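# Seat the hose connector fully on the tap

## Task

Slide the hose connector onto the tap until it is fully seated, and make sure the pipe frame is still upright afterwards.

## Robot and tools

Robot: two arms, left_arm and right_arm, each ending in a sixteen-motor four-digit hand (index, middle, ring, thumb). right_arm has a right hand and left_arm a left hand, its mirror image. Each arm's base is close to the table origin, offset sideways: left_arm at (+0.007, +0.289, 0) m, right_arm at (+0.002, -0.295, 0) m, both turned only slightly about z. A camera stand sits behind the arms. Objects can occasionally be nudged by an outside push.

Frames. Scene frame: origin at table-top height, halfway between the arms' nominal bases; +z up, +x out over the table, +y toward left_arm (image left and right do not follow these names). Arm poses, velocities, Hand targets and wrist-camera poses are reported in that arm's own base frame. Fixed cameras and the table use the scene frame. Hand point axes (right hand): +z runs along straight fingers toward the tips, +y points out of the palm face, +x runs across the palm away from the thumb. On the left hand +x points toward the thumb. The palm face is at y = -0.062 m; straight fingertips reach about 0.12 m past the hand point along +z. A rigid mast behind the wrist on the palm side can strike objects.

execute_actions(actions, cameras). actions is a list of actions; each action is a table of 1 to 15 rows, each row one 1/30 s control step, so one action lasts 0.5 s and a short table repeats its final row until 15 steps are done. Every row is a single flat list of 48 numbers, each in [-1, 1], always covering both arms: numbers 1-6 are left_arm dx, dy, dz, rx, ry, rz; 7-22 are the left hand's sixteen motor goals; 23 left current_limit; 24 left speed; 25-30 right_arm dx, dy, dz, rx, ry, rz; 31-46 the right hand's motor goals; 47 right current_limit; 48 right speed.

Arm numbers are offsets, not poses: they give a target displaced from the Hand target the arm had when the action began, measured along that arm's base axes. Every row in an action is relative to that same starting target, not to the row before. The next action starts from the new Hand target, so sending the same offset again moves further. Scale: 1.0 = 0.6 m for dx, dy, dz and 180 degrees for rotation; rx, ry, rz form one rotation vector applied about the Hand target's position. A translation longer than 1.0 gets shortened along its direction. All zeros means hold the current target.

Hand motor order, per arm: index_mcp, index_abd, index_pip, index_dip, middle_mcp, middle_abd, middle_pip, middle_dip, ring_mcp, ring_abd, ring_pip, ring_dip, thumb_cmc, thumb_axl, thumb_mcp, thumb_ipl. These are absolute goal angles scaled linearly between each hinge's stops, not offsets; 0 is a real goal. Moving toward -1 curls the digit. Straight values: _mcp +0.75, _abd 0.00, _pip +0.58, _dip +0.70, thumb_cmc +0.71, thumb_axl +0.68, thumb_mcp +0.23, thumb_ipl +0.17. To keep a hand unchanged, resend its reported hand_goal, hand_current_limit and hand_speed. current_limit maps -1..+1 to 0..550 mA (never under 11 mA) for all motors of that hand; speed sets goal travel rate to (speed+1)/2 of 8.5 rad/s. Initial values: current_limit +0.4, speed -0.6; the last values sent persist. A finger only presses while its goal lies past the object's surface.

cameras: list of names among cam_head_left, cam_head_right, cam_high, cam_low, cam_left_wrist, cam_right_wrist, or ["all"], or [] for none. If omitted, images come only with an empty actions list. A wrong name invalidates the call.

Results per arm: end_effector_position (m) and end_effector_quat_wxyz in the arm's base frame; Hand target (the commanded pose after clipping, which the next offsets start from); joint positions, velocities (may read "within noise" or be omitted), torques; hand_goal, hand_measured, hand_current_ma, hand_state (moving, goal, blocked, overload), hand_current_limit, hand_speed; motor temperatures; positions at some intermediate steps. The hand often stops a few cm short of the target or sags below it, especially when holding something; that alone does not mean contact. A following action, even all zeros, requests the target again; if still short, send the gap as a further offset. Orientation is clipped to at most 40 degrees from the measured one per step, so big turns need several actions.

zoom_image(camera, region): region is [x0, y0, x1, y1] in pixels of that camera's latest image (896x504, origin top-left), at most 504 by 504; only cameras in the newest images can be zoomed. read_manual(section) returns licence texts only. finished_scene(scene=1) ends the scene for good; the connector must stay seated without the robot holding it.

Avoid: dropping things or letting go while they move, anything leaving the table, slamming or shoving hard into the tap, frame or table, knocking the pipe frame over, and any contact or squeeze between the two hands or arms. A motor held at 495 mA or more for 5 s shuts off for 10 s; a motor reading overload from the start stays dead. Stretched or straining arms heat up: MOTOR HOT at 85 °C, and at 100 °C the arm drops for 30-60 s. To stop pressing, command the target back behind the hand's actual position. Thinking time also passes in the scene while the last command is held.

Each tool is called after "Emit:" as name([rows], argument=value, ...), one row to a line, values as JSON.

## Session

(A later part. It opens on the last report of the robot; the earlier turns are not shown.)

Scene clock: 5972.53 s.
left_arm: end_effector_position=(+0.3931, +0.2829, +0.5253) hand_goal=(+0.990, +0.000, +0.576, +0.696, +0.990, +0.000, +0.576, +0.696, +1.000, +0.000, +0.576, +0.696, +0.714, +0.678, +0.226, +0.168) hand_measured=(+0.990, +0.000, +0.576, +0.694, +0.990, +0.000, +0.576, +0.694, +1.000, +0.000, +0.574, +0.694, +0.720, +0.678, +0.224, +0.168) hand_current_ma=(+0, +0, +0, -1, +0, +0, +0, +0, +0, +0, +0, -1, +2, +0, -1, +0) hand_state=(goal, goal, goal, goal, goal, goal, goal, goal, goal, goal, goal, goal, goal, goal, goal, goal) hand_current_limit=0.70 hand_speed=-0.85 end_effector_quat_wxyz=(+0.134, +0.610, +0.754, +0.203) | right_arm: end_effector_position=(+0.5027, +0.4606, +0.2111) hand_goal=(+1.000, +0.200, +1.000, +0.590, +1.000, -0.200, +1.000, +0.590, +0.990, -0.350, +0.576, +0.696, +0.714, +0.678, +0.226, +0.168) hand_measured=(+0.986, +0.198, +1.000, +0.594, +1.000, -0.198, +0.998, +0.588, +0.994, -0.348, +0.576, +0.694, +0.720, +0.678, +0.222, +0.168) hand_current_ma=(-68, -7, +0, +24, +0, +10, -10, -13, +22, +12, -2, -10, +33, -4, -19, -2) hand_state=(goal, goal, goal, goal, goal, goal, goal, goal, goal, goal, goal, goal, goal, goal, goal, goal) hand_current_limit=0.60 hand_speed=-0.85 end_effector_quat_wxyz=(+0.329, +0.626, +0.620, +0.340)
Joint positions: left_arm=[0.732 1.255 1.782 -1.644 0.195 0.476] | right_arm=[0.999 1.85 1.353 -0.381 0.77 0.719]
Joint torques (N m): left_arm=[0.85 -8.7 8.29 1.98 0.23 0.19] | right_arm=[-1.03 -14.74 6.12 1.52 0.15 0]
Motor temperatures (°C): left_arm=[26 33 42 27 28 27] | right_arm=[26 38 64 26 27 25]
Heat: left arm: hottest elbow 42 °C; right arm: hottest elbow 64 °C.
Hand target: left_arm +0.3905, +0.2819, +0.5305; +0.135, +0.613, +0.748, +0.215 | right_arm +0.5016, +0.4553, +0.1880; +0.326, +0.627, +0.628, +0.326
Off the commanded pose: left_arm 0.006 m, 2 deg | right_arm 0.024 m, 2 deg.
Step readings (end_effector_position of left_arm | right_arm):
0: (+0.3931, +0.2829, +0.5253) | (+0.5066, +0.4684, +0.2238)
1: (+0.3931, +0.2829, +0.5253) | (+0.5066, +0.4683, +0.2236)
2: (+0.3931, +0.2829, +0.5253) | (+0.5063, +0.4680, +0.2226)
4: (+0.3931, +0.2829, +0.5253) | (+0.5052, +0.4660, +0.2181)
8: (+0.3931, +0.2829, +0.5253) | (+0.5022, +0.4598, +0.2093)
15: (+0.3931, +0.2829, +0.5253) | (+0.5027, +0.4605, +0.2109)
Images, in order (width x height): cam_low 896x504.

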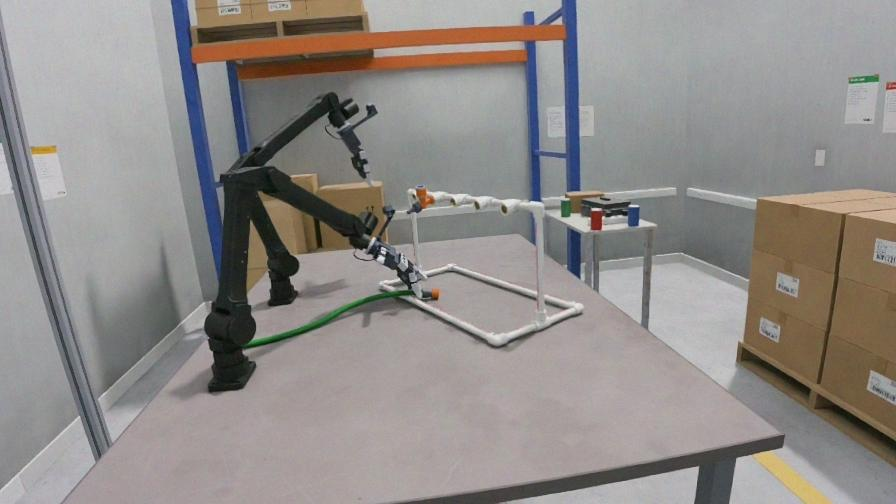

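Emit:
execute_actions(actions=[], cameras=["cam_high","cam_right_wrist","cam_head_left","cam_head_right"])

Emit:
zoom_image(camera="cam_high", region=[310, 180, 430, 260])

Emit:
zoom_image(camera="cam_right_wrist", region=[270, 60, 470, 260])

Emit:
zoom_image(camera="cam_head_right", region=[280, 120, 420, 240])

Scene clock: 5985.30 s.
left_arm: end_effector_position=(+0.3931, +0.2829, +0.5253) hand_goal=(+0.990, +0.000, +0.576, +0.696, +0.990, +0.000, +0.576, +0.696, +1.000, +0.000, +0.576, +0.696, +0.714, +0.678, +0.226, +0.168) hand_measured=(+0.990, +0.000, +0.576, +0.694, +0.990, +0.000, +0.576, +0.694, +1.000, +0.000, +0.574, +0.694, +0.720, +0.678, +0.224, +0.168) hand_current_ma=(+0, +0, +0, -1, +0, +0, +0, +0, +0, +0, +0, -1, +2, +0, -1, +0) hand_state=(goal, goal, goal, goal, goal, goal, goal, goal, goal, goal, goal, goal, goal, goal, goal, goal) hand_current_limit=0.70 hand_speed=-0.85 end_effector_quat_wxyz=(+0.134, +0.610, +0.754, +0.203) | right_arm: end_effector_position=(+0.5027, +0.4606, +0.2111) hand_goal=(+1.000, +0.200, +1.000, +0.590, +1.000, -0.200, +1.000, +0.590, +0.990, -0.350, +0.576, +0.696, +0.714, +0.678, +0.226, +0.168) hand_measured=(+0.988, +0.198, +1.000, +0.594, +1.000, -0.198, +0.998, +0.588, +0.994, -0.348, +0.576, +0.694, +0.720, +0.678, +0.222, +0.168) hand_current_ma=(-67, -7, +0, +24, +0, +10, -10, -13, +22, +12, -2, -10, +33, -4, -19, -2) hand_state=(goal, goal, goal, goal, goal, goal, goal, goal, goal, goal, goal, goal, goal, goal, goal, goal) hand_current_limit=0.60 hand_speed=-0.85 end_effector_quat_wxyz=(+0.329, +0.626, +0.620, +0.340)
Joint positions: left_arm=[0.732 1.255 1.782 -1.644 0.195 0.476] | right_arm=[0.999 1.85 1.353 -0.381 0.77 0.719]
Joint velocities: within noise
Joint torques (N m): left_arm=[1.2 -9.11 8.27 2 0.24 0.19] | right_arm=[-1.03 -14.74 6.11 1.43 0.15 0]
Motor temperatures (°C): left_arm=[26 33 41 27 28 27] | right_arm=[26 38 62 26 26 25]
Heat: left arm: hottest elbow 41 °C; right arm: hottest elbow 62 °C.
Hand target: left_arm +0.3905, +0.2819, +0.5305; +0.135, +0.613, +0.748, +0.215 | right_arm +0.5016, +0.4553, +0.1880; +0.326, +0.627, +0.628, +0.326
Off the commanded pose: left_arm 0.006 m, 2 deg | right_arm 0.024 m, 2 deg.
camera_calibration:
cam_right_wrist: T_world_to_cam=[[0.318677, -0.779, 0.540003, 0.111896], [-0.914232, -0.403022, -0.0418693, 0.606565], [0.250249, -0.480346, -0.840621, 0.401331], [0, 0, 0, 1]] pos_world=[0.41845, 0.524403, 0.302339]
Images, in order (width x height): cam_head_left 896x504, cam_head_right 896x504, cam_high 896x504, cam_right_wrist 896x504.

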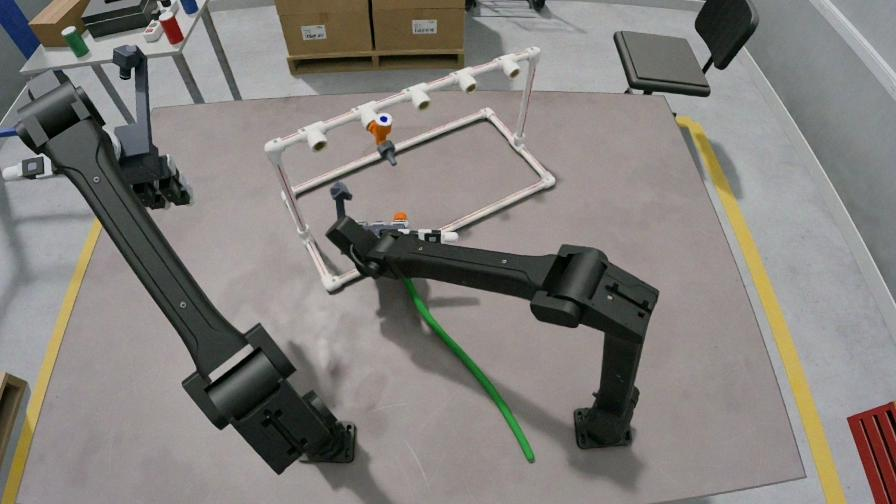

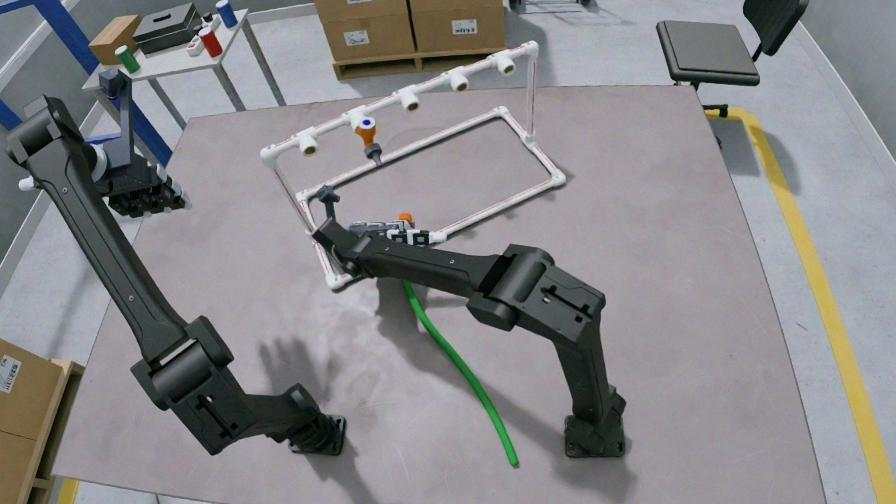

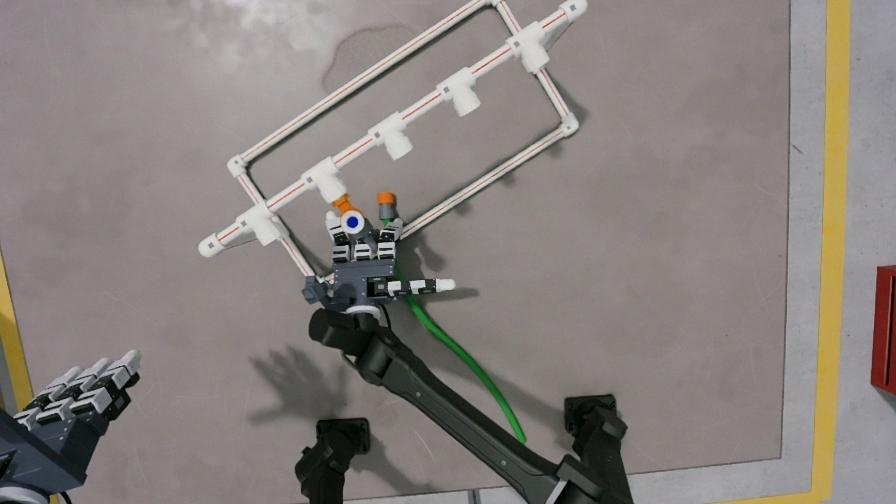

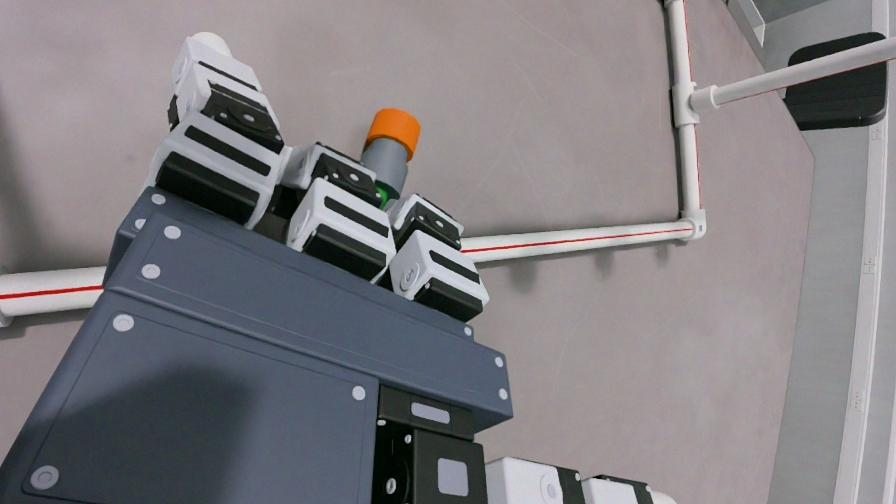

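Scaled by 4.200.

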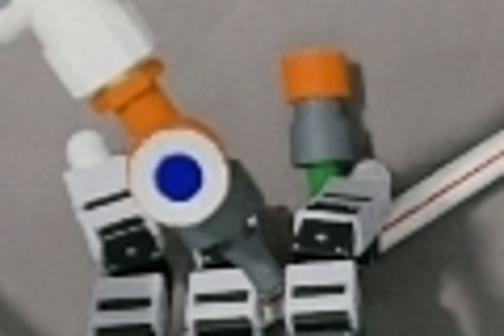

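Scaled by 2.520.

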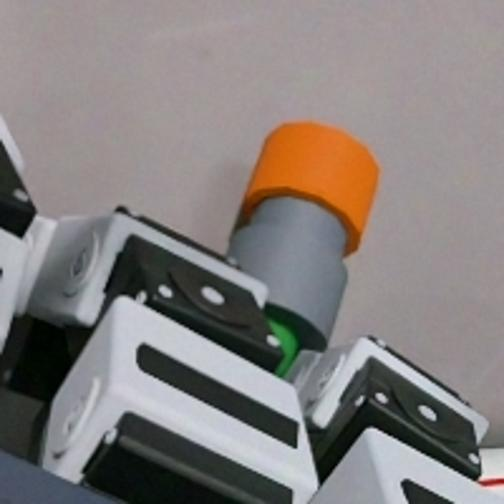

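Scaled by 3.600.

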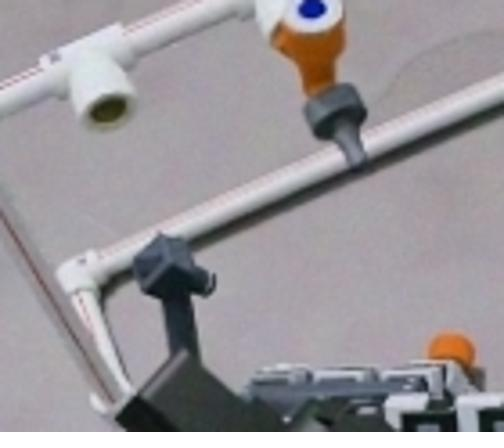

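Emit:
zoom_image(camera="cam_high", region=[360, 190, 410, 250])

Scaled by 8.400.

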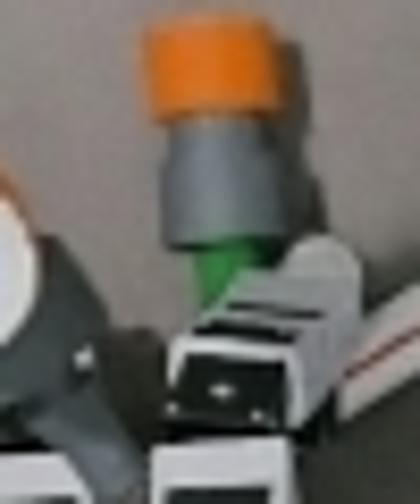

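Emit:
execute_actions([
  [[0,0,0,0,0,0,0.99,0,0.576,0.696,0.99,0,0.576,0.696,1.0,0,0.576,0.696,0.714,0.678,0.226,0.168,0.7,-0.85,-0.008,-0.025,0.1,0,0,0,1.0,0.2,1.0,0.59,1.0,-0.2,1.0,0.59,0.99,-0.35,0.576,0.696,0.714,0.678,0.226,0.168,0.6,-0.85]],
], cameras=["cam_high"])

Emit:
zoom_image(camera="cam_high", region=[330, 190, 420, 250])

Scene clock: 6068.57 s.
left_arm: end_effector_position=(+0.3931, +0.2829, +0.5253) hand_goal=(+0.990, +0.000, +0.576, +0.696, +0.990, +0.000, +0.576, +0.696, +1.000, +0.000, +0.576, +0.696, +0.714, +0.678, +0.226, +0.168) hand_measured=(+0.990, +0.000, +0.576, +0.694, +0.990, +0.000, +0.576, +0.694, +1.000, +0.000, +0.574, +0.694, +0.720, +0.678, +0.224, +0.168) hand_current_ma=(+0, +0, +0, -1, +0, +0, +0, +0, +0, +0, +0, -1, +2, +0, -1, +0) hand_state=(goal, goal, goal, goal, goal, goal, goal, goal, goal, goal, goal, goal, goal, goal, goal, goal) hand_current_limit=0.70 hand_speed=-0.85 end_effector_quat_wxyz=(+0.134, +0.610, +0.754, +0.203) | right_arm: end_effector_position=(+0.4937, +0.4470, +0.2402) hand_goal=(+1.000, +0.200, +1.000, +0.590, +1.000, -0.200, +1.000, +0.590, +0.990, -0.350, +0.576, +0.696, +0.714, +0.678, +0.226, +0.168) hand_measured=(+1.000, +0.196, +0.998, +0.590, +1.000, -0.198, +0.998, +0.588, +0.994, -0.348, +0.576, +0.694, +0.722, +0.678, +0.222, +0.168) hand_current_ma=(-1, -19, -12, -4, +0, +10, -10, -13, +22, +12, -2, -10, +35, -4, -19, -2) hand_state=(goal, goal, goal, goal, goal, goal, goal, goal, goal, goal, goal, goal, goal, goal, goal, goal) hand_current_limit=0.60 hand_speed=-0.85 end_effector_quat_wxyz=(+0.325, +0.625, +0.630, +0.327)
Joint positions: left_arm=[0.732 1.255 1.782 -1.644 0.195 0.476] | right_arm=[0.998 1.773 1.345 -0.48 0.753 0.719]
Joint torques (N m): left_arm=[1.26 -9.05 8.2 2.02 0.23 0.19] | right_arm=[-1.44 -16.03 8.25 0.65 0.6 -0.08]
Motor temperatures (°C): left_arm=[26 33 41 27 28 27] | right_arm=[26 39 54 26 26 25]
Heat: left arm: hottest elbow 41 °C; right arm: hottest elbow 54 °C.
Hand target: left_arm +0.3905, +0.2819, +0.5305; +0.135, +0.613, +0.748, +0.215 | right_arm +0.4969, +0.4404, +0.2481; +0.326, +0.627, +0.628, +0.326
Off the commanded pose: left_arm 0.006 m, 2 deg | right_arm 0.011 m, 0 deg.
Step readings (end_effector_position of left_arm | right_arm):
0: (+0.3931, +0.2829, +0.5253) | (+0.5027, +0.4606, +0.2111)
1: (+0.3931, +0.2829, +0.5253) | (+0.5027, +0.4605, +0.2113)
2: (+0.3931, +0.2829, +0.5253) | (+0.5025, +0.4605, +0.2123)
4: (+0.3931, +0.2829, +0.5253) | (+0.5007, +0.4590, +0.2138)
8: (+0.3931, +0.2829, +0.5253) | (+0.4965, +0.4521, +0.2233)
15: (+0.3931, +0.2829, +0.5253) | (+0.4939, +0.4473, +0.2405)
Images, in order (width x height): cam_high 896x504.

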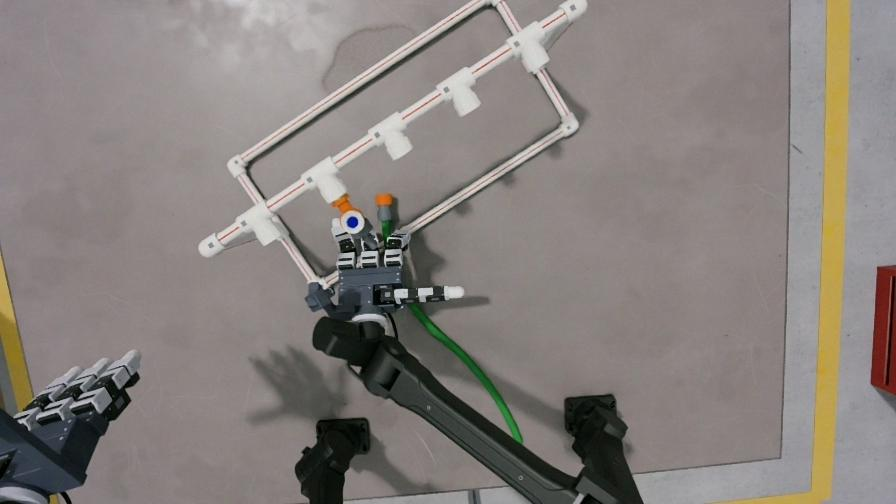

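Scaled by 5.600.

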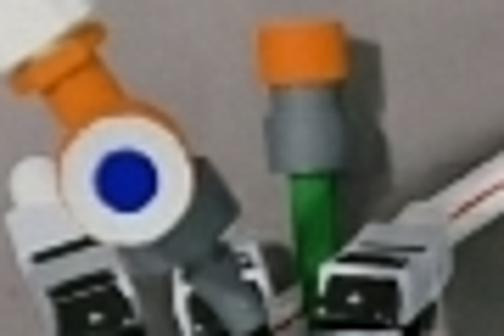

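Emit:
execute_actions([
  [[0,0,0,0,0,0,0.99,0,0.576,0.696,0.99,0,0.576,0.696,1.0,0,0.576,0.696,0.714,0.678,0.226,0.168,0.7,-0.85,0.01,0.003,-0.06,0,0,0,1.0,0.2,1.0,0.59,1.0,-0.2,1.0,0.59,0.99,-0.35,0.576,0.696,0.714,0.678,0.226,0.168,0.6,-0.85]],
], cameras=["cam_high","cam_low"])

Emit:
zoom_image(camera="cam_high", region=[330, 190, 420, 250])

Emit:
zoom_image(camera="cam_low", region=[380, 240, 460, 310])

Scene clock: 6079.13 s.
left_arm: end_effector_position=(+0.3931, +0.2829, +0.5253) hand_goal=(+0.990, +0.000, +0.576, +0.696, +0.990, +0.000, +0.576, +0.696, +1.000, +0.000, +0.576, +0.696, +0.714, +0.678, +0.226, +0.168) hand_measured=(+0.990, +0.000, +0.576, +0.694, +0.990, +0.000, +0.576, +0.694, +1.000, +0.000, +0.574, +0.694, +0.720, +0.678, +0.224, +0.168) hand_current_ma=(+0, +0, +0, -1, +0, +0, +0, +0, +0, +0, +0, -1, +2, +0, -1, +0) hand_state=(goal, goal, goal, goal, goal, goal, goal, goal, goal, goal, goal, goal, goal, goal, goal, goal) hand_current_limit=0.70 hand_speed=-0.85 end_effector_quat_wxyz=(+0.134, +0.610, +0.754, +0.203) | right_arm: end_effector_position=(+0.4967, +0.4439, +0.2265) hand_goal=(+1.000, +0.200, +1.000, +0.590, +1.000, -0.200, +1.000, +0.590, +0.990, -0.350, +0.576, +0.696, +0.714, +0.678, +0.226, +0.168) hand_measured=(+1.000, +0.196, +0.998, +0.590, +1.000, -0.198, +0.998, +0.588, +0.994, -0.348, +0.576, +0.694, +0.722, +0.678, +0.222, +0.168) hand_current_ma=(-1, -18, -12, -4, +0, +10, -10, -13, +22, +12, -2, -10, +35, -4, -19, -2) hand_state=(goal, goal, goal, goal, goal, goal, goal, goal, goal, goal, goal, goal, goal, goal, goal, goal) hand_current_limit=0.60 hand_speed=-0.85 end_effector_quat_wxyz=(+0.323, +0.627, +0.625, +0.334)
Joint positions: left_arm=[0.732 1.255 1.782 -1.644 0.195 0.476] | right_arm=[0.991 1.786 1.318 -0.421 0.749 0.717]
Joint torques (N m): left_arm=[1.2 -9.11 8.25 1.94 0.23 0.19] | right_arm=[-1.44 -13.45 7.83 1.77 0.59 -0.14]
Heat: left arm: hottest elbow 41 °C; right arm: hottest elbow 54 °C.
Hand target: left_arm +0.3905, +0.2819, +0.5305; +0.135, +0.613, +0.748, +0.215 | right_arm +0.5029, +0.4421, +0.2120; +0.326, +0.627, +0.628, +0.326
Off the commanded pose: left_arm 0.006 m, 2 deg | right_arm 0.016 m, 1 deg.
Step readings (end_effector_position of left_arm | right_arm):
0: (+0.3931, +0.2829, +0.5253) | (+0.4937, +0.4470, +0.2402)
1: (+0.3931, +0.2829, +0.5253) | (+0.4937, +0.4470, +0.2402)
2: (+0.3931, +0.2829, +0.5253) | (+0.4936, +0.4470, +0.2398)
4: (+0.3931, +0.2829, +0.5253) | (+0.4940, +0.4465, +0.2388)
8: (+0.3931, +0.2829, +0.5253) | (+0.4947, +0.4442, +0.2340)
15: (+0.3931, +0.2829, +0.5253) | (+0.4965, +0.4436, +0.2267)
Images, in order (width x height): cam_high 896x504, cam_low 896x504.

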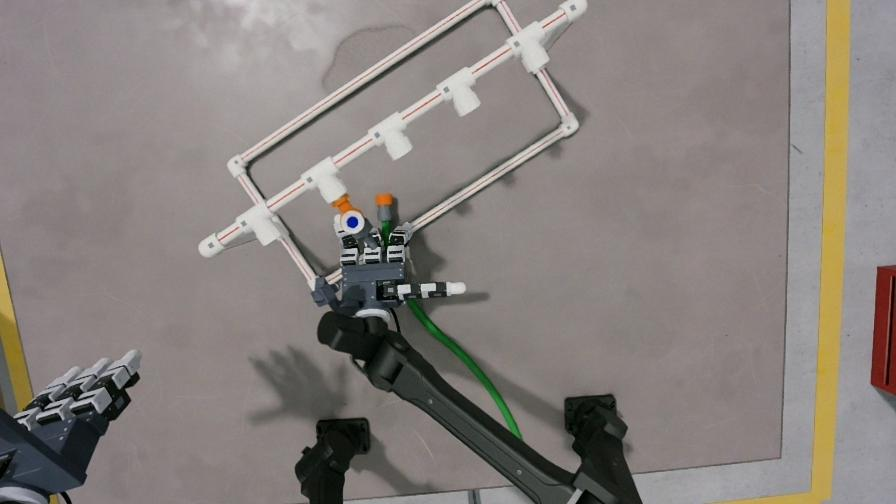

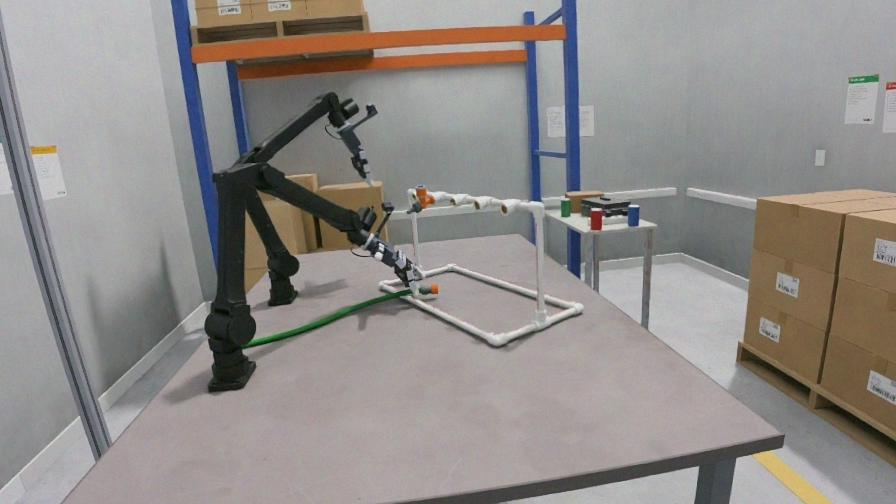

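Scaled by 5.600.

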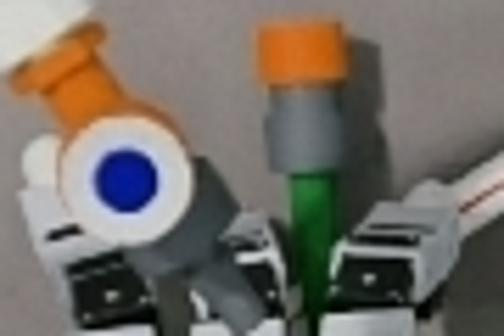

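Scaled by 6.300.

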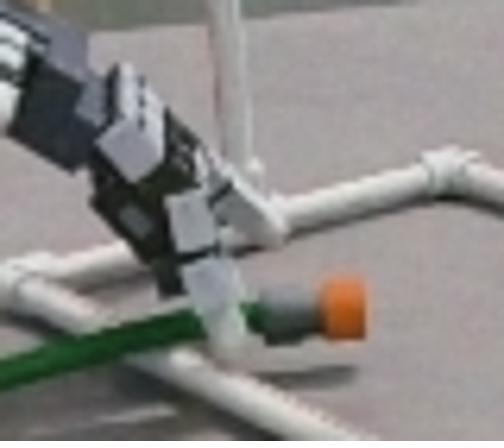

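Emit:
execute_actions([
  [[0,0,0,0,0,0,0.99,0,0.576,0.696,0.99,0,0.576,0.696,1.0,0,0.576,0.696,0.714,0.678,0.226,0.168,0.7,-0.85,-0.003,0.007,-0.045,0,0,0,1.0,0.2,1.0,0.59,1.0,-0.2,1.0,0.59,0.99,-0.35,0.576,0.696,0.714,0.678,0.226,0.168,0.6,-0.85]],
], cameras=["cam_high","cam_low"])

Emit:
zoom_image(camera="cam_high", region=[330, 190, 420, 250])

Emit:
zoom_image(camera="cam_low", region=[380, 240, 460, 310])

Scene clock: 6088.93 s.
left_arm: end_effector_position=(+0.3931, +0.2829, +0.5253) hand_goal=(+0.990, +0.000, +0.576, +0.696, +0.990, +0.000, +0.576, +0.696, +1.000, +0.000, +0.576, +0.696, +0.714, +0.678, +0.226, +0.168) hand_measured=(+0.990, +0.000, +0.576, +0.694, +0.990, +0.000, +0.576, +0.694, +1.000, +0.000, +0.574, +0.694, +0.720, +0.678, +0.224, +0.168) hand_current_ma=(+0, +0, +0, -1, +0, +0, +0, +0, +0, +0, +0, -1, +2, +0, -1, +0) hand_state=(goal, goal, goal, goal, goal, goal, goal, goal, goal, goal, goal, goal, goal, goal, goal, goal) hand_current_limit=0.70 hand_speed=-0.85 end_effector_quat_wxyz=(+0.134, +0.610, +0.754, +0.203) | right_arm: end_effector_position=(+0.4994, +0.4474, +0.2109) hand_goal=(+1.000, +0.200, +1.000, +0.590, +1.000, -0.200, +1.000, +0.590, +0.990, -0.350, +0.576, +0.696, +0.714, +0.678, +0.226, +0.168) hand_measured=(+0.980, +0.196, +0.990, +0.586, +1.000, -0.198, +0.998, +0.588, +0.994, -0.348, +0.576, +0.694, +0.722, +0.678, +0.222, +0.168) hand_current_ma=(-102, -19, -45, -17, +0, +10, -10, -13, +22, +12, -2, -10, +35, -4, -19, -2) hand_state=(goal, goal, goal, goal, goal, goal, goal, goal, goal, goal, goal, goal, goal, goal, goal, goal) hand_current_limit=0.60 hand_speed=-0.85 end_effector_quat_wxyz=(+0.323, +0.628, +0.620, +0.342)
Joint positions: left_arm=[0.732 1.255 1.782 -1.644 0.195 0.476] | right_arm=[0.991 1.817 1.306 -0.359 0.754 0.716]
Joint torques (N m): left_arm=[1.32 -8.94 8.18 2 0.22 0.18] | right_arm=[-0.91 -12.98 7.06 1.51 0.56 -0.06]
Heat: left arm: hottest elbow 41 °C; right arm: hottest elbow 54 °C.
Hand target: left_arm +0.3905, +0.2819, +0.5305; +0.135, +0.613, +0.748, +0.215 | right_arm +0.5011, +0.4463, +0.1850; +0.326, +0.627, +0.628, +0.326
Off the commanded pose: left_arm 0.006 m, 2 deg | right_arm 0.026 m, 2 deg.
Step readings (end_effector_position of left_arm | right_arm):
0: (+0.3931, +0.2829, +0.5253) | (+0.4967, +0.4440, +0.2266)
1: (+0.3931, +0.2829, +0.5253) | (+0.4967, +0.4440, +0.2266)
2: (+0.3931, +0.2829, +0.5253) | (+0.4968, +0.4441, +0.2261)
4: (+0.3931, +0.2829, +0.5253) | (+0.4972, +0.4447, +0.2242)
8: (+0.3931, +0.2829, +0.5253) | (+0.4985, +0.4459, +0.2151)
15: (+0.3931, +0.2829, +0.5253) | (+0.4994, +0.4474, +0.2109)
Images, in order (width x height): cam_high 896x504, cam_low 896x504.

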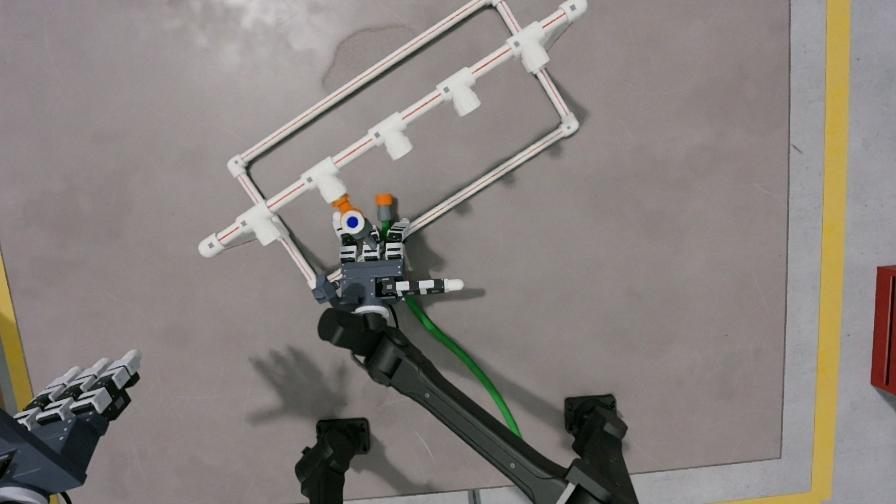

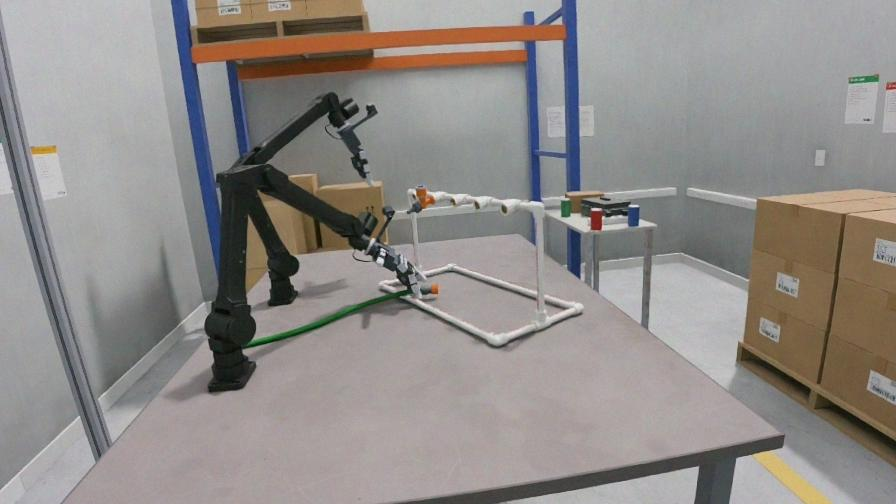

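Scaled by 5.600.

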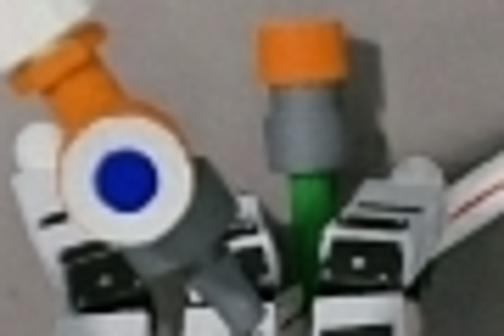

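Scaled by 6.300.

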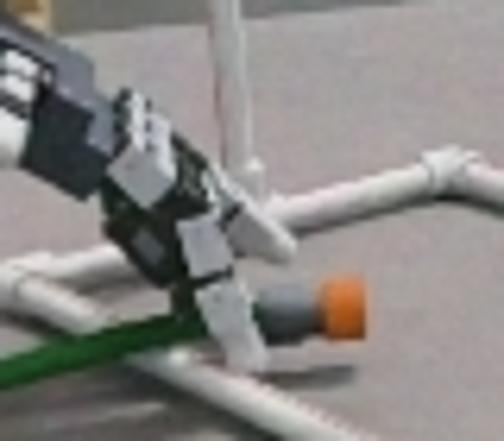

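Emit:
execute_actions([
  [[0,0,0,0,0,0,0.99,0,0.576,0.696,0.99,0,0.576,0.696,1.0,0,0.576,0.696,0.714,0.678,0.226,0.168,0.7,-0.85,0,0,0.01,0,0,0,1.0,0.08,1.0,0.59,1.0,-0.1,1.0,0.59,0.99,-0.35,0.576,0.696,0.714,0.678,0.226,0.168,0.6,-0.85]],
], cameras=["cam_high"])

Emit:
zoom_image(camera="cam_high", region=[330, 190, 420, 250])

Scene clock: 6103.73 s.
left_arm: end_effector_position=(+0.3931, +0.2829, +0.5253) hand_goal=(+0.990, +0.000, +0.576, +0.696, +0.990, +0.000, +0.576, +0.696, +1.000, +0.000, +0.576, +0.696, +0.714, +0.678, +0.226, +0.168) hand_measured=(+0.990, +0.000, +0.576, +0.694, +0.990, +0.000, +0.576, +0.694, +1.000, +0.000, +0.574, +0.694, +0.720, +0.678, +0.224, +0.168) hand_current_ma=(+0, +0, +0, -1, +0, +0, +0, +0, +0, +0, +0, -1, +2, +0, -1, +0) hand_state=(goal, goal, goal, goal, goal, goal, goal, goal, goal, goal, goal, goal, goal, goal, goal, goal) hand_current_limit=0.70 hand_speed=-0.85 end_effector_quat_wxyz=(+0.134, +0.610, +0.754, +0.203) | right_arm: end_effector_position=(+0.4994, +0.4475, +0.2103) hand_goal=(+1.000, +0.080, +1.000, +0.590, +1.000, -0.100, +1.000, +0.590, +0.990, -0.350, +0.576, +0.696, +0.714, +0.678, +0.226, +0.168) hand_measured=(+1.000, +0.082, +0.998, +0.588, +1.000, -0.102, +0.998, +0.588, +0.994, -0.348, +0.576, +0.694, +0.722, +0.678, +0.222, +0.168) hand_current_ma=(-1, +12, -12, -12, +0, -11, -10, -13, +22, +12, -2, -10, +36, -4, -19, -2) hand_state=(goal, goal, goal, goal, goal, goal, goal, goal, goal, goal, goal, goal, goal, goal, goal, goal) hand_current_limit=0.60 hand_speed=-0.85 end_effector_quat_wxyz=(+0.323, +0.628, +0.620, +0.342)
Joint positions: left_arm=[0.732 1.255 1.782 -1.644 0.195 0.476] | right_arm=[0.991 1.818 1.306 -0.359 0.753 0.716]
Joint torques (N m): left_arm=[0.91 -8.88 8.21 1.95 0.22 0.19] | right_arm=[-0.91 -13.51 7.54 1.01 0.58 -0.06]
Heat: left arm: hottest elbow 41 °C; right arm: hottest elbow 53 °C.
Hand target: left_arm +0.3905, +0.2819, +0.5305; +0.135, +0.613, +0.748, +0.215 | right_arm +0.5011, +0.4462, +0.1910; +0.326, +0.627, +0.628, +0.326
Off the commanded pose: left_arm 0.006 m, 2 deg | right_arm 0.019 m, 2 deg.
Step readings (end_effector_position of left_arm | right_arm):
0: (+0.3931, +0.2829, +0.5253) | (+0.4994, +0.4474, +0.2109)
1: (+0.3931, +0.2829, +0.5253) | (+0.4994, +0.4474, +0.2109)
2: (+0.3931, +0.2829, +0.5253) | (+0.4994, +0.4474, +0.2109)
4: (+0.3931, +0.2829, +0.5253) | (+0.4994, +0.4474, +0.2106)
8: (+0.3931, +0.2829, +0.5253) | (+0.4994, +0.4475, +0.2103)
15: (+0.3931, +0.2829, +0.5253) | (+0.4994, +0.4475, +0.2103)
Images, in order (width x height): cam_high 896x504.

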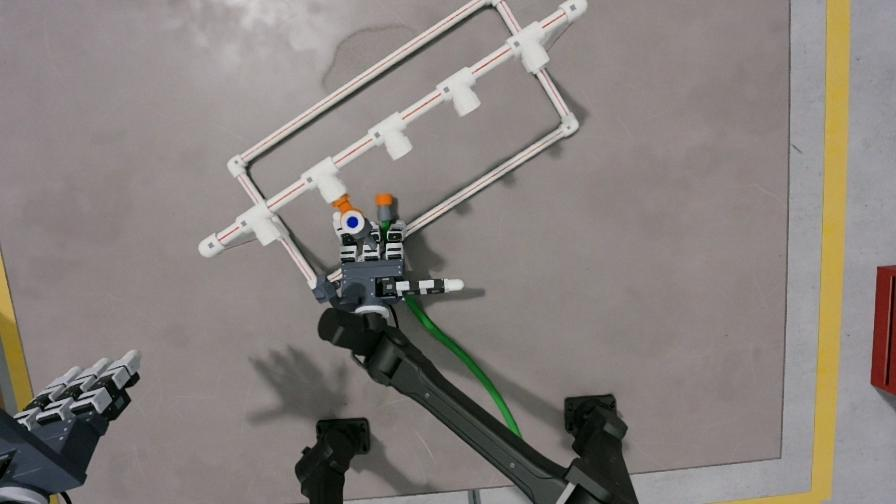

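Scaled by 5.600.

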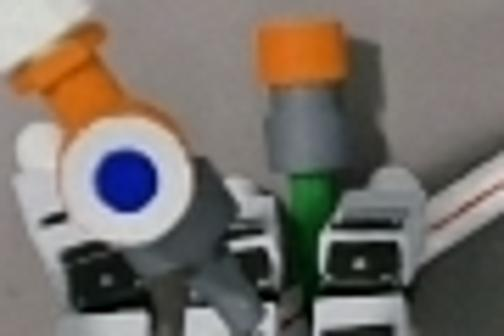

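Emit:
execute_actions([
  [[0,0,0,0,0,0,0.99,0,0.576,0.696,0.99,0,0.576,0.696,1.0,0,0.576,0.696,0.714,0.678,0.226,0.168,0.7,-0.85,0,0,-0.033,0,0,0,1.0,0.08,1.0,0.59,1.0,-0.1,1.0,0.59,0.99,-0.35,0.576,0.696,0.714,0.678,0.226,0.168,0.6,-0.85]],
], cameras=["cam_low","cam_high"])

Emit:
zoom_image(camera="cam_low", region=[380, 240, 460, 310])

Scene clock: 6109.37 s.
left_arm: end_effector_position=(+0.3931, +0.2829, +0.5253) hand_goal=(+0.990, +0.000, +0.576, +0.696, +0.990, +0.000, +0.576, +0.696, +1.000, +0.000, +0.576, +0.696, +0.714, +0.678, +0.226, +0.168) hand_measured=(+0.990, +0.000, +0.576, +0.694, +0.990, +0.000, +0.576, +0.694, +1.000, +0.000, +0.574, +0.694, +0.720, +0.678, +0.224, +0.168) hand_current_ma=(+0, +0, +0, -1, +0, +0, +0, +0, +0, +0, +0, -1, +2, +0, -1, +0) hand_state=(goal, goal, goal, goal, goal, goal, goal, goal, goal, goal, goal, goal, goal, goal, goal, goal) hand_current_limit=0.70 hand_speed=-0.85 end_effector_quat_wxyz=(+0.134, +0.610, +0.754, +0.203) | right_arm: end_effector_position=(+0.4995, +0.4470, +0.1993) hand_goal=(+1.000, +0.080, +1.000, +0.590, +1.000, -0.100, +1.000, +0.590, +0.990, -0.350, +0.576, +0.696, +0.714, +0.678, +0.226, +0.168) hand_measured=(+0.992, +0.076, +0.994, +0.588, +1.000, -0.096, +1.000, +0.592, +0.994, -0.348, +0.576, +0.694, +0.722, +0.678, +0.222, +0.168) hand_current_ma=(-47, -16, -30, -12, -4, +13, +0, +5, +23, +12, -2, -10, +36, -4, -19, -2) hand_state=(goal, goal, goal, goal, goal, goal, goal, goal, goal, goal, goal, goal, goal, goal, goal, goal) hand_current_limit=0.60 hand_speed=-0.85 end_effector_quat_wxyz=(+0.324, +0.628, +0.619, +0.342)
Joint positions: left_arm=[0.732 1.255 1.782 -1.644 0.195 0.476] | right_arm=[0.991 1.833 1.293 -0.329 0.757 0.716]
Joint torques (N m): left_arm=[0.91 -9 8.31 1.95 0.24 0.19] | right_arm=[-0.91 -12.81 6.91 1.62 0.44 -0.05]
Heat: left arm: hottest elbow 41 °C; right arm: hottest elbow 53 °C.
Hand target: left_arm +0.3905, +0.2819, +0.5305; +0.135, +0.613, +0.748, +0.215 | right_arm +0.5011, +0.4463, +0.1711; +0.326, +0.627, +0.628, +0.326
Off the commanded pose: left_arm 0.006 m, 2 deg | right_arm 0.028 m, 2 deg.
Step readings (end_effector_position of left_arm | right_arm):
0: (+0.3931, +0.2829, +0.5253) | (+0.4994, +0.4475, +0.2103)
1: (+0.3931, +0.2829, +0.5253) | (+0.4994, +0.4475, +0.2103)
2: (+0.3931, +0.2829, +0.5253) | (+0.4994, +0.4474, +0.2096)
4: (+0.3931, +0.2829, +0.5253) | (+0.4991, +0.4470, +0.2075)
8: (+0.3931, +0.2829, +0.5253) | (+0.4992, +0.4471, +0.1996)
15: (+0.3931, +0.2829, +0.5253) | (+0.4995, +0.4470, +0.1993)
Images, in order (width x height): cam_high 896x504, cam_low 896x504.

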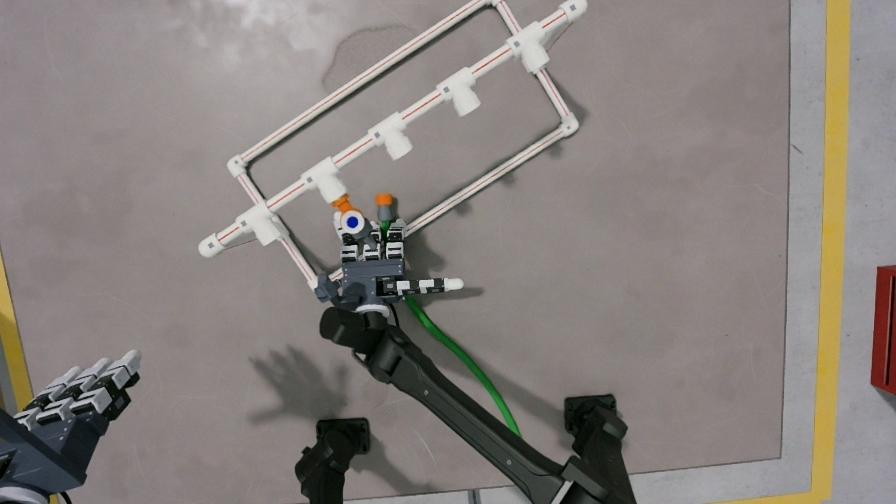

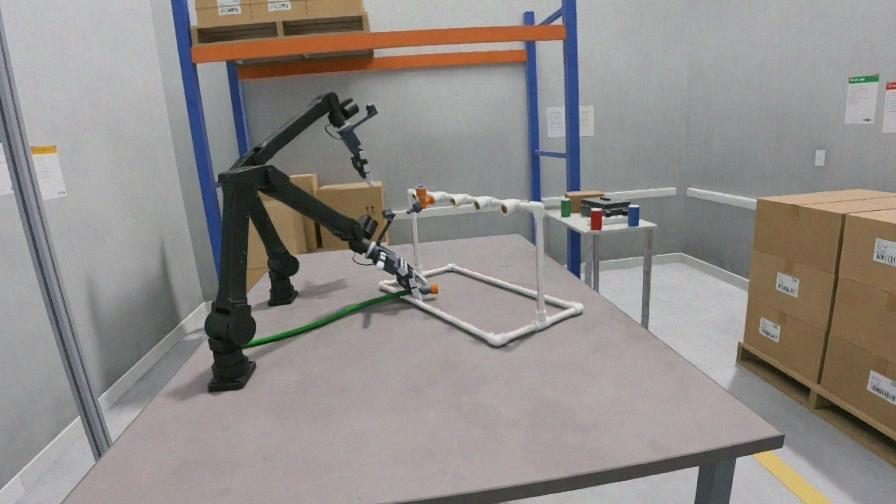

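Scaled by 6.300.

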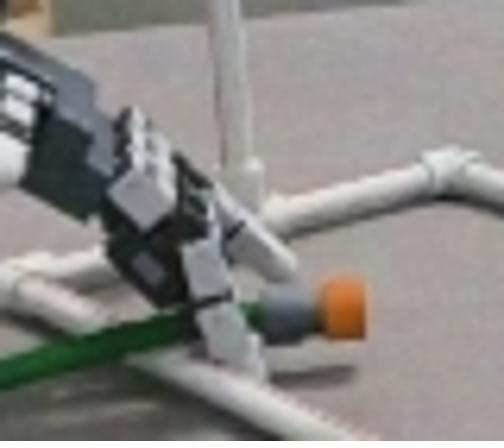

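Emit:
execute_actions([
  [[0,0,0,0,0,0,0.99,0,0.576,0.696,0.99,0,0.576,0.696,1.0,0,0.576,0.696,0.714,0.678,0.226,0.168,0.7,-0.85,0,0,0.005,0,0,0,1.0,-0.08,1.0,0.59,1.0,0.08,1.0,0.59,0.99,-0.35,0.576,0.696,0.714,0.678,0.226,0.168,0.7,-0.85]],
], cameras=["cam_high","cam_right_wrist"])

Emit:
zoom_image(camera="cam_high", region=[330, 190, 420, 250])

Scene clock: 6120.40 s.
left_arm: end_effector_position=(+0.3931, +0.2829, +0.5253) hand_goal=(+0.990, +0.000, +0.576, +0.696, +0.990, +0.000, +0.576, +0.696, +1.000, +0.000, +0.576, +0.696, +0.714, +0.678, +0.226, +0.168) hand_measured=(+0.990, +0.000, +0.576, +0.694, +0.990, +0.000, +0.576, +0.694, +1.000, +0.000, +0.574, +0.694, +0.720, +0.678, +0.224, +0.168) hand_current_ma=(+0, +0, +0, -1, +0, +0, +0, +0, +0, +0, +0, -1, +2, +0, -1, +0) hand_state=(goal, goal, goal, goal, goal, goal, goal, goal, goal, goal, goal, goal, goal, goal, goal, goal) hand_current_limit=0.70 hand_speed=-0.85 end_effector_quat_wxyz=(+0.134, +0.610, +0.754, +0.203) | right_arm: end_effector_position=(+0.4995, +0.4471, +0.1993) hand_goal=(+1.000, -0.080, +1.000, +0.590, +1.000, +0.080, +1.000, +0.590, +0.990, -0.350, +0.576, +0.696, +0.714, +0.678, +0.226, +0.168) hand_measured=(+0.994, +0.014, +0.994, +0.588, +0.998, -0.040, +1.000, +0.590, +0.994, -0.348, +0.576, +0.694, +0.722, +0.678, +0.222, +0.168) hand_current_ma=(-31, +406, -30, -12, -15, -467, -3, +3, +23, +12, -2, -10, +36, -4, -19, -2) hand_state=(goal, blocked, goal, goal, goal, blocked, goal, goal, goal, goal, goal, goal, goal, goal, goal, goal) hand_current_limit=0.70 hand_speed=-0.85 end_effector_quat_wxyz=(+0.324, +0.628, +0.619, +0.342)
Joint positions: left_arm=[0.732 1.255 1.782 -1.644 0.195 0.476] | right_arm=[0.991 1.833 1.293 -0.329 0.757 0.716]
Joint torques (N m): left_arm=[0.97 -9 8.27 1.96 0.23 0.21] | right_arm=[-0.91 -13.04 7.13 1.36 0.46 -0.06]
Heat: left arm: hottest elbow 41 °C; right arm: hottest elbow 52 °C.
Hand target: left_arm +0.3905, +0.2819, +0.5305; +0.135, +0.613, +0.748, +0.215 | right_arm +0.5011, +0.4462, +0.1741; +0.326, +0.627, +0.628, +0.326
Off the commanded pose: left_arm 0.006 m, 2 deg | right_arm 0.025 m, 2 deg.
Step readings (end_effector_position of left_arm | right_arm):
0: (+0.3931, +0.2829, +0.5253) | (+0.4995, +0.4470, +0.1993)
1: (+0.3931, +0.2829, +0.5253) | (+0.4995, +0.4470, +0.1993)
2: (+0.3931, +0.2829, +0.5253) | (+0.4995, +0.4471, +0.1993)
4: (+0.3931, +0.2829, +0.5253) | (+0.4995, +0.4471, +0.1993)
8: (+0.3931, +0.2829, +0.5253) | (+0.4995, +0.4471, +0.1993)
15: (+0.3931, +0.2829, +0.5253) | (+0.4995, +0.4471, +0.1993)
camera_calibration:
cam_right_wrist: T_world_to_cam=[[0.321754, -0.784256, 0.530487, 0.111548], [-0.913782, -0.403931, -0.0429269, 0.598109], [0.247946, -0.470938, -0.846605, 0.383924], [0, 0, 0, 1]] pos_world=[0.415458, 0.509881, 0.291533]
Images, in order (width x height): cam_high 896x504, cam_right_wrist 896x504.

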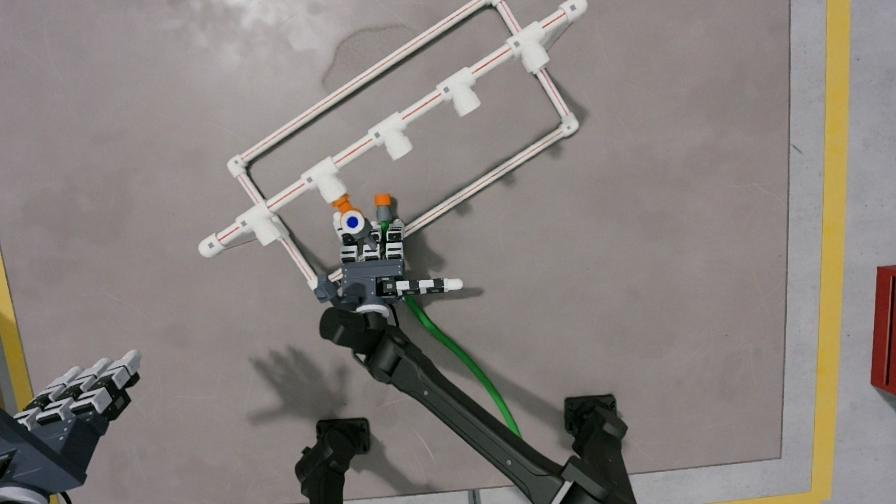

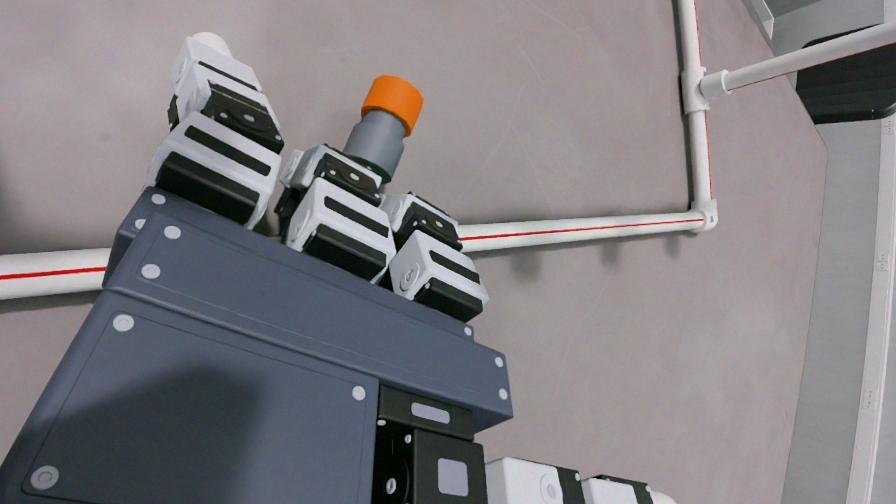

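Scaled by 5.600.

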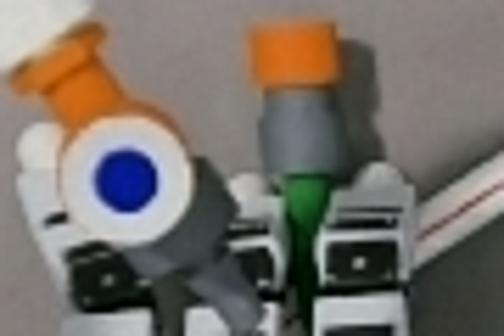

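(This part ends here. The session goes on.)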